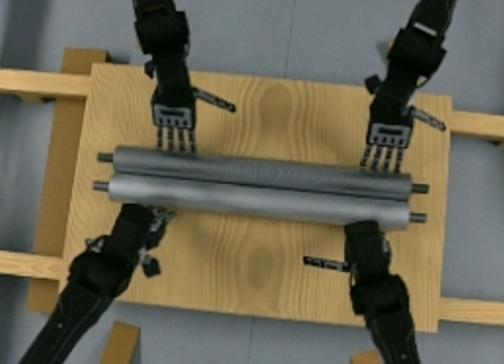

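>>> move:
  arm1: {"target":[0.86,0.205,0.867,0,0,1,0],"speed":0.03}
  arm8: {"target":[0.86,-0.168,0.872,0,1,0,0],"speed":0.03}
  arm4: {"target":[-0.86,0.147,0.875,0,0,1,0],"speed":0.03}
  arm5: {"target":[-0.86,-0.2195,0.898,0,1,0,0],"speed":0.03}
  arm2: {"target":[0.25,0.127,0.902,0,0,0.9659,-0.2588],"speed":0.02}
  arm3: {"target":[-0.16,0.116,0.911,0,0,0.9659,-0.2588],"speed":0.02}
  arm6: {"target":[-0.25,-0.127,0.909,-0.2588,0.9659,0,0],"speed":0.02}
  arm7: {"target":[0.16,-0.116,0.912,-0.2588,0.9659,0,0],"speed":0.02}
  cameras: ["cam_high"]

>>> zoom_image:
  camera: "cam_high"
  region: [150, 180, 330, 310]

Scene clock: 672.97 s.
Joint torques (N m): arm1=[0.85 -22.3 12.93 -3.49 0.64 0.22] | arm2=[1.96 -10.99 11.89 0.83 -0.11 0.23] | arm3=[-1.96 -15.15 15.46 0.65 0.03 -0.05] | arm4=[-1.2 -27.05 13.33 -3.99 -0.11 -0.03] | arm5=[-0.15 -25.23 14.76 -4.59 0.06 0.05] | arm6=[0.32 -10.93 14.19 0.95 -0.12 0.06] | arm7=[1.49 -16.09 13.07 1.09 -0.01 -0.12] | arm8=[0.56 -26.64 16.1 -3.52 -0.46 0.03]
Heat: arm1: hottest joint3_rad 52 °C; arm2: hottest joint3_rad 57 °C; arm3: hottest joint3_rad 65 °C; arm4: hottest joint3_rad 51 °C; arm5: hottest joint3_rad 46 °C; arm6: hottest joint3_rad 52 °C; arm7: hottest joint3_rad 57 °C; arm8: hottest joint3_rad 57 °C.
move: arm1 off_target; arm2 off_target; arm3 off_target; arm4 off_target; arm5 off_target; arm6 off_target; arm7 off_target; arm8 off_target
Joint velocities: within noise
arm1.joint_positions: joint1_rad=-0.568 joint2_rad=+2.005 joint3_rad=+1.631 joint4_rad=-1.255 joint5_rad=-0.013 joint6_rad=-0.574 hand_little=-0.330 hand_ring=-0.315 hand_middle=-0.278 hand_index=-0.253 hand_thumb_turn=-1.000 hand_thumb_bend=+0.861 hand_force_limit=+0.600 hand_speed=-0.800
arm1.joint_status: not commanded
arm1.hand_stopped_by: force,force,force,force,force,target
arm1.little_load_n: 0.0
arm1.ring_load_n: 12.5
arm1.middle_load_n: 8.5
arm1.index_load_n: 0.0
arm1.thumb_bend_load_n: 0.0
arm1.thumb_turn_load_n: 0.0
arm1.hand: x=+0.8605 y=+0.2158 z=+0.7910 quat_wxyz=(-0.022, +0.005, -0.999, -0.022) (m; scene frame)
arm1.hand_target: x=+0.8616 y=+0.2079 z=+0.8624 quat_wxyz=(+0.000, +0.000, -1.000, +0.002) (m; scene frame)
arm1.hand_status: off_target (0.077 m and 3.6 deg from the pose sent, 0.086 m and 3.1 deg at the start)
arm2.joint_positions: joint1_rad=-0.372 joint2_rad=+1.679 joint3_rad=+1.191 joint4_rad=-0.653 joint5_rad=-0.174 joint6_rad=-0.294 hand_little=+1.000 hand_ring=+1.000 hand_middle=+1.000 hand_index=+1.000 hand_thumb_turn=+1.000 hand_thumb_bend=+1.000 hand_force_limit=+0.000 hand_speed=-0.800
arm2.joint_status: not commanded
arm2.hand_stopped_by: target,target,target,target,target,target
arm2.little_load_n: 0.0
arm2.ring_load_n: 0.0
arm2.middle_load_n: 0.0
arm2.index_load_n: 0.0
arm2.thumb_bend_load_n: 0.0
arm2.thumb_turn_load_n: 0.0
arm2.hand: x=+0.2503 y=+0.1539 z=+0.8736 quat_wxyz=(-0.007, -0.002, -0.973, +0.231) (m; scene frame)
arm2.hand_target: x=+0.2506 y=+0.1286 z=+0.9027 quat_wxyz=(+0.000, +0.000, -0.966, +0.259) (m; scene frame)
arm2.hand_status: off_target (0.039 m and 3.4 deg from the pose sent, 0.043 m and 2.9 deg at the start)
arm3.joint_positions: joint1_rad=+0.322 joint2_rad=+1.610 joint3_rad=+1.391 joint4_rad=-0.900 joint5_rad=+0.171 joint6_rad=+0.334 hand_little=+1.000 hand_ring=+1.000 hand_middle=+1.000 hand_index=+1.000 hand_thumb_turn=+1.000 hand_thumb_bend=+1.000 hand_force_limit=+0.000 hand_speed=-0.800
arm3.joint_status: not commanded
arm3.hand_stopped_by: target,target,target,target,target,target
arm3.little_load_n: 0.5
arm3.ring_load_n: 0.0
arm3.middle_load_n: 0.0
arm3.index_load_n: 0.0
arm3.thumb_bend_load_n: 0.0
arm3.thumb_turn_load_n: 0.0
arm3.hand: x=-0.1636 y=+0.1374 z=+0.8851 quat_wxyz=(+0.009, +0.001, -0.972, +0.236) (m; scene frame)
arm3.hand_target: x=-0.1606 y=+0.1174 z=+0.9113 quat_wxyz=(+0.000, +0.000, -0.966, +0.259) (m; scene frame)
arm3.hand_status: off_target (0.034 m and 2.9 deg from the pose sent, 0.039 m and 2.6 deg at the start)
arm4.joint_positions: joint1_rad=+0.396 joint2_rad=+2.038 joint3_rad=+1.734 joint4_rad=-1.317 joint5_rad=-0.010 joint6_rad=+0.413 hand_little=-0.239 hand_ring=-0.204 hand_middle=-0.195 hand_index=-0.207 hand_thumb_turn=-1.000 hand_thumb_bend=+0.933 hand_force_limit=+0.600 hand_speed=-0.800
arm4.joint_status: not commanded
arm4.hand_stopped_by: force,force,force,force,force,target
arm4.little_load_n: 18.0
arm4.ring_load_n: 2.5
arm4.middle_load_n: 0.0
arm4.index_load_n: 0.0
arm4.thumb_bend_load_n: 0.0
arm4.thumb_turn_load_n: 0.0
arm4.hand: x=-0.8583 y=+0.1572 z=+0.8001 quat_wxyz=(+0.012, +0.003, -1.000, -0.025) (m; scene frame)
arm4.hand_target: x=-0.8608 y=+0.1501 z=+0.8712 quat_wxyz=(-0.001, +0.000, -1.000, +0.002) (m; scene frame)
arm4.hand_status: off_target (0.076 m and 3.2 deg from the pose sent, 0.084 m and 3.4 deg at the start)
arm5.joint_positions: joint1_rad=-0.592 joint2_rad=+1.942 joint3_rad=+1.623 joint4_rad=-1.300 joint5_rad=+0.017 joint6_rad=-0.559 hand_little=-0.019 hand_ring=-0.013 hand_middle=-0.004 hand_index=-0.010 hand_thumb_turn=-1.000 hand_thumb_bend=+0.790 hand_force_limit=+0.600 hand_speed=-0.800
arm5.joint_status: not commanded
arm5.hand_stopped_by: force,force,force,force,force,target
arm5.little_load_n: 0.0
arm5.ring_load_n: 0.0
arm5.middle_load_n: 2.5
arm5.index_load_n: 12.5
arm5.thumb_bend_load_n: 0.0
arm5.thumb_turn_load_n: -0.5
arm5.hand: x=-0.8685 y=-0.2216 z=+0.8242 quat_wxyz=(+0.021, +1.000, +0.008, -0.011) (m; scene frame)
arm5.hand_target: x=-0.8621 y=-0.2222 z=+0.8936 quat_wxyz=(-0.002, +1.000, +0.000, +0.001) (m; scene frame)
arm5.hand_status: off_target (0.074 m and 2.9 deg from the pose sent, 0.081 m and 1.8 deg at the start)
arm6.joint_positions: joint1_rad=-0.299 joint2_rad=+1.603 joint3_rad=+1.215 joint4_rad=-0.721 joint5_rad=-0.174 joint6_rad=-0.305 hand_little=+1.000 hand_ring=+1.000 hand_middle=+1.000 hand_index=+1.000 hand_thumb_turn=+1.000 hand_thumb_bend=+1.000 hand_force_limit=+0.000 hand_speed=-0.800
arm6.joint_status: not commanded
arm6.hand_stopped_by: target,target,target,target,target,target
arm6.little_load_n: 0.0
arm6.ring_load_n: 0.0
arm6.middle_load_n: 0.0
arm6.index_load_n: 0.0
arm6.thumb_bend_load_n: 0.0
arm6.thumb_turn_load_n: 0.0
arm6.hand: x=-0.2520 y=-0.1495 z=+0.8856 quat_wxyz=(-0.236, +0.972, -0.001, -0.007) (m; scene frame)
arm6.hand_target: x=-0.2505 y=-0.1283 z=+0.9094 quat_wxyz=(-0.259, +0.966, +0.000, +0.000) (m; scene frame)
arm6.hand_status: off_target (0.032 m and 2.8 deg from the pose sent, 0.036 m and 2.2 deg at the start)
arm7.joint_positions: joint1_rad=+0.377 joint2_rad=+1.626 joint3_rad=+1.308 joint4_rad=-0.799 joint5_rad=+0.180 joint6_rad=+0.331 hand_little=+1.000 hand_ring=+1.000 hand_middle=+1.000 hand_index=+1.000 hand_thumb_turn=+1.000 hand_thumb_bend=+1.000 hand_force_limit=+0.000 hand_speed=-0.800
arm7.joint_status: not commanded
arm7.hand_stopped_by: target,target,target,target,target,target
arm7.little_load_n: 0.0
arm7.ring_load_n: 0.0
arm7.middle_load_n: 0.0
arm7.index_load_n: -0.5
arm7.thumb_bend_load_n: 0.0
arm7.thumb_turn_load_n: 0.0
arm7.hand: x=+0.1635 y=-0.1389 z=+0.8847 quat_wxyz=(-0.234, +0.972, -0.001, +0.008) (m; scene frame)
arm7.hand_target: x=+0.1607 y=-0.1174 z=+0.9123 quat_wxyz=(-0.259, +0.966, +0.000, +0.000) (m; scene frame)
arm7.hand_status: off_target (0.036 m and 3.1 deg from the pose sent, 0.042 m and 2.9 deg at the start)
arm8.joint_positions: joint1_rad=+0.389 joint2_rad=+1.977 joint3_rad=+1.650 joint4_rad=-1.317 joint5_rad=+0.013 joint6_rad=+0.445 hand_little=-0.226 hand_ring=-0.215 hand_middle=-0.204 hand_index=-0.236 hand_thumb_turn=-1.000 hand_thumb_bend=+0.838 hand_force_limit=+0.600 hand_speed=-0.800
arm8.joint_status: not commanded
arm8.hand_stopped_by: force,force,force,force,force,target
arm8.little_load_n: 9.5
arm8.ring_load_n: 9.5
arm8.middle_load_n: 0.0
arm8.index_load_n: 6.0
arm8.thumb_bend_load_n: 0.0
arm8.thumb_turn_load_n: 0.0
arm8.hand: x=+0.8671 y=-0.1802 z=+0.7943 quat_wxyz=(+0.031, +0.999, -0.003, +0.020) (m; scene frame)
arm8.hand_target: x=+0.8617 y=-0.1719 z=+0.8682 quat_wxyz=(-0.002, +1.000, +0.000, -0.001) (m; scene frame)
arm8.hand_status: off_target (0.079 m and 4.3 deg from the pose sent, 0.086 m and 3.2 deg at the start)
pictures: cam_high

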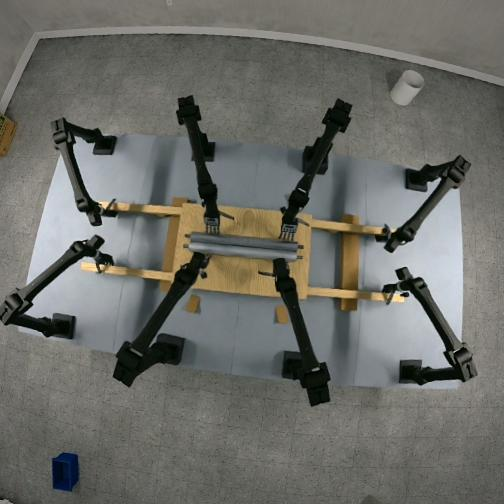

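Scaled by 2.800 from the camera's 504x504 image, which has a finer 720x720 frame.

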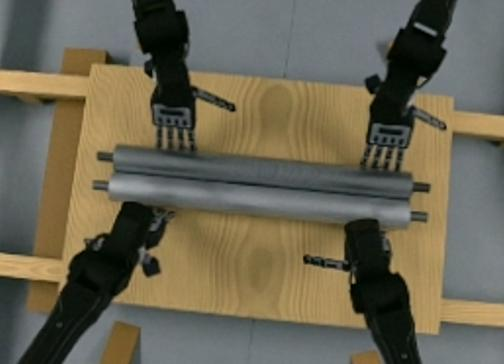

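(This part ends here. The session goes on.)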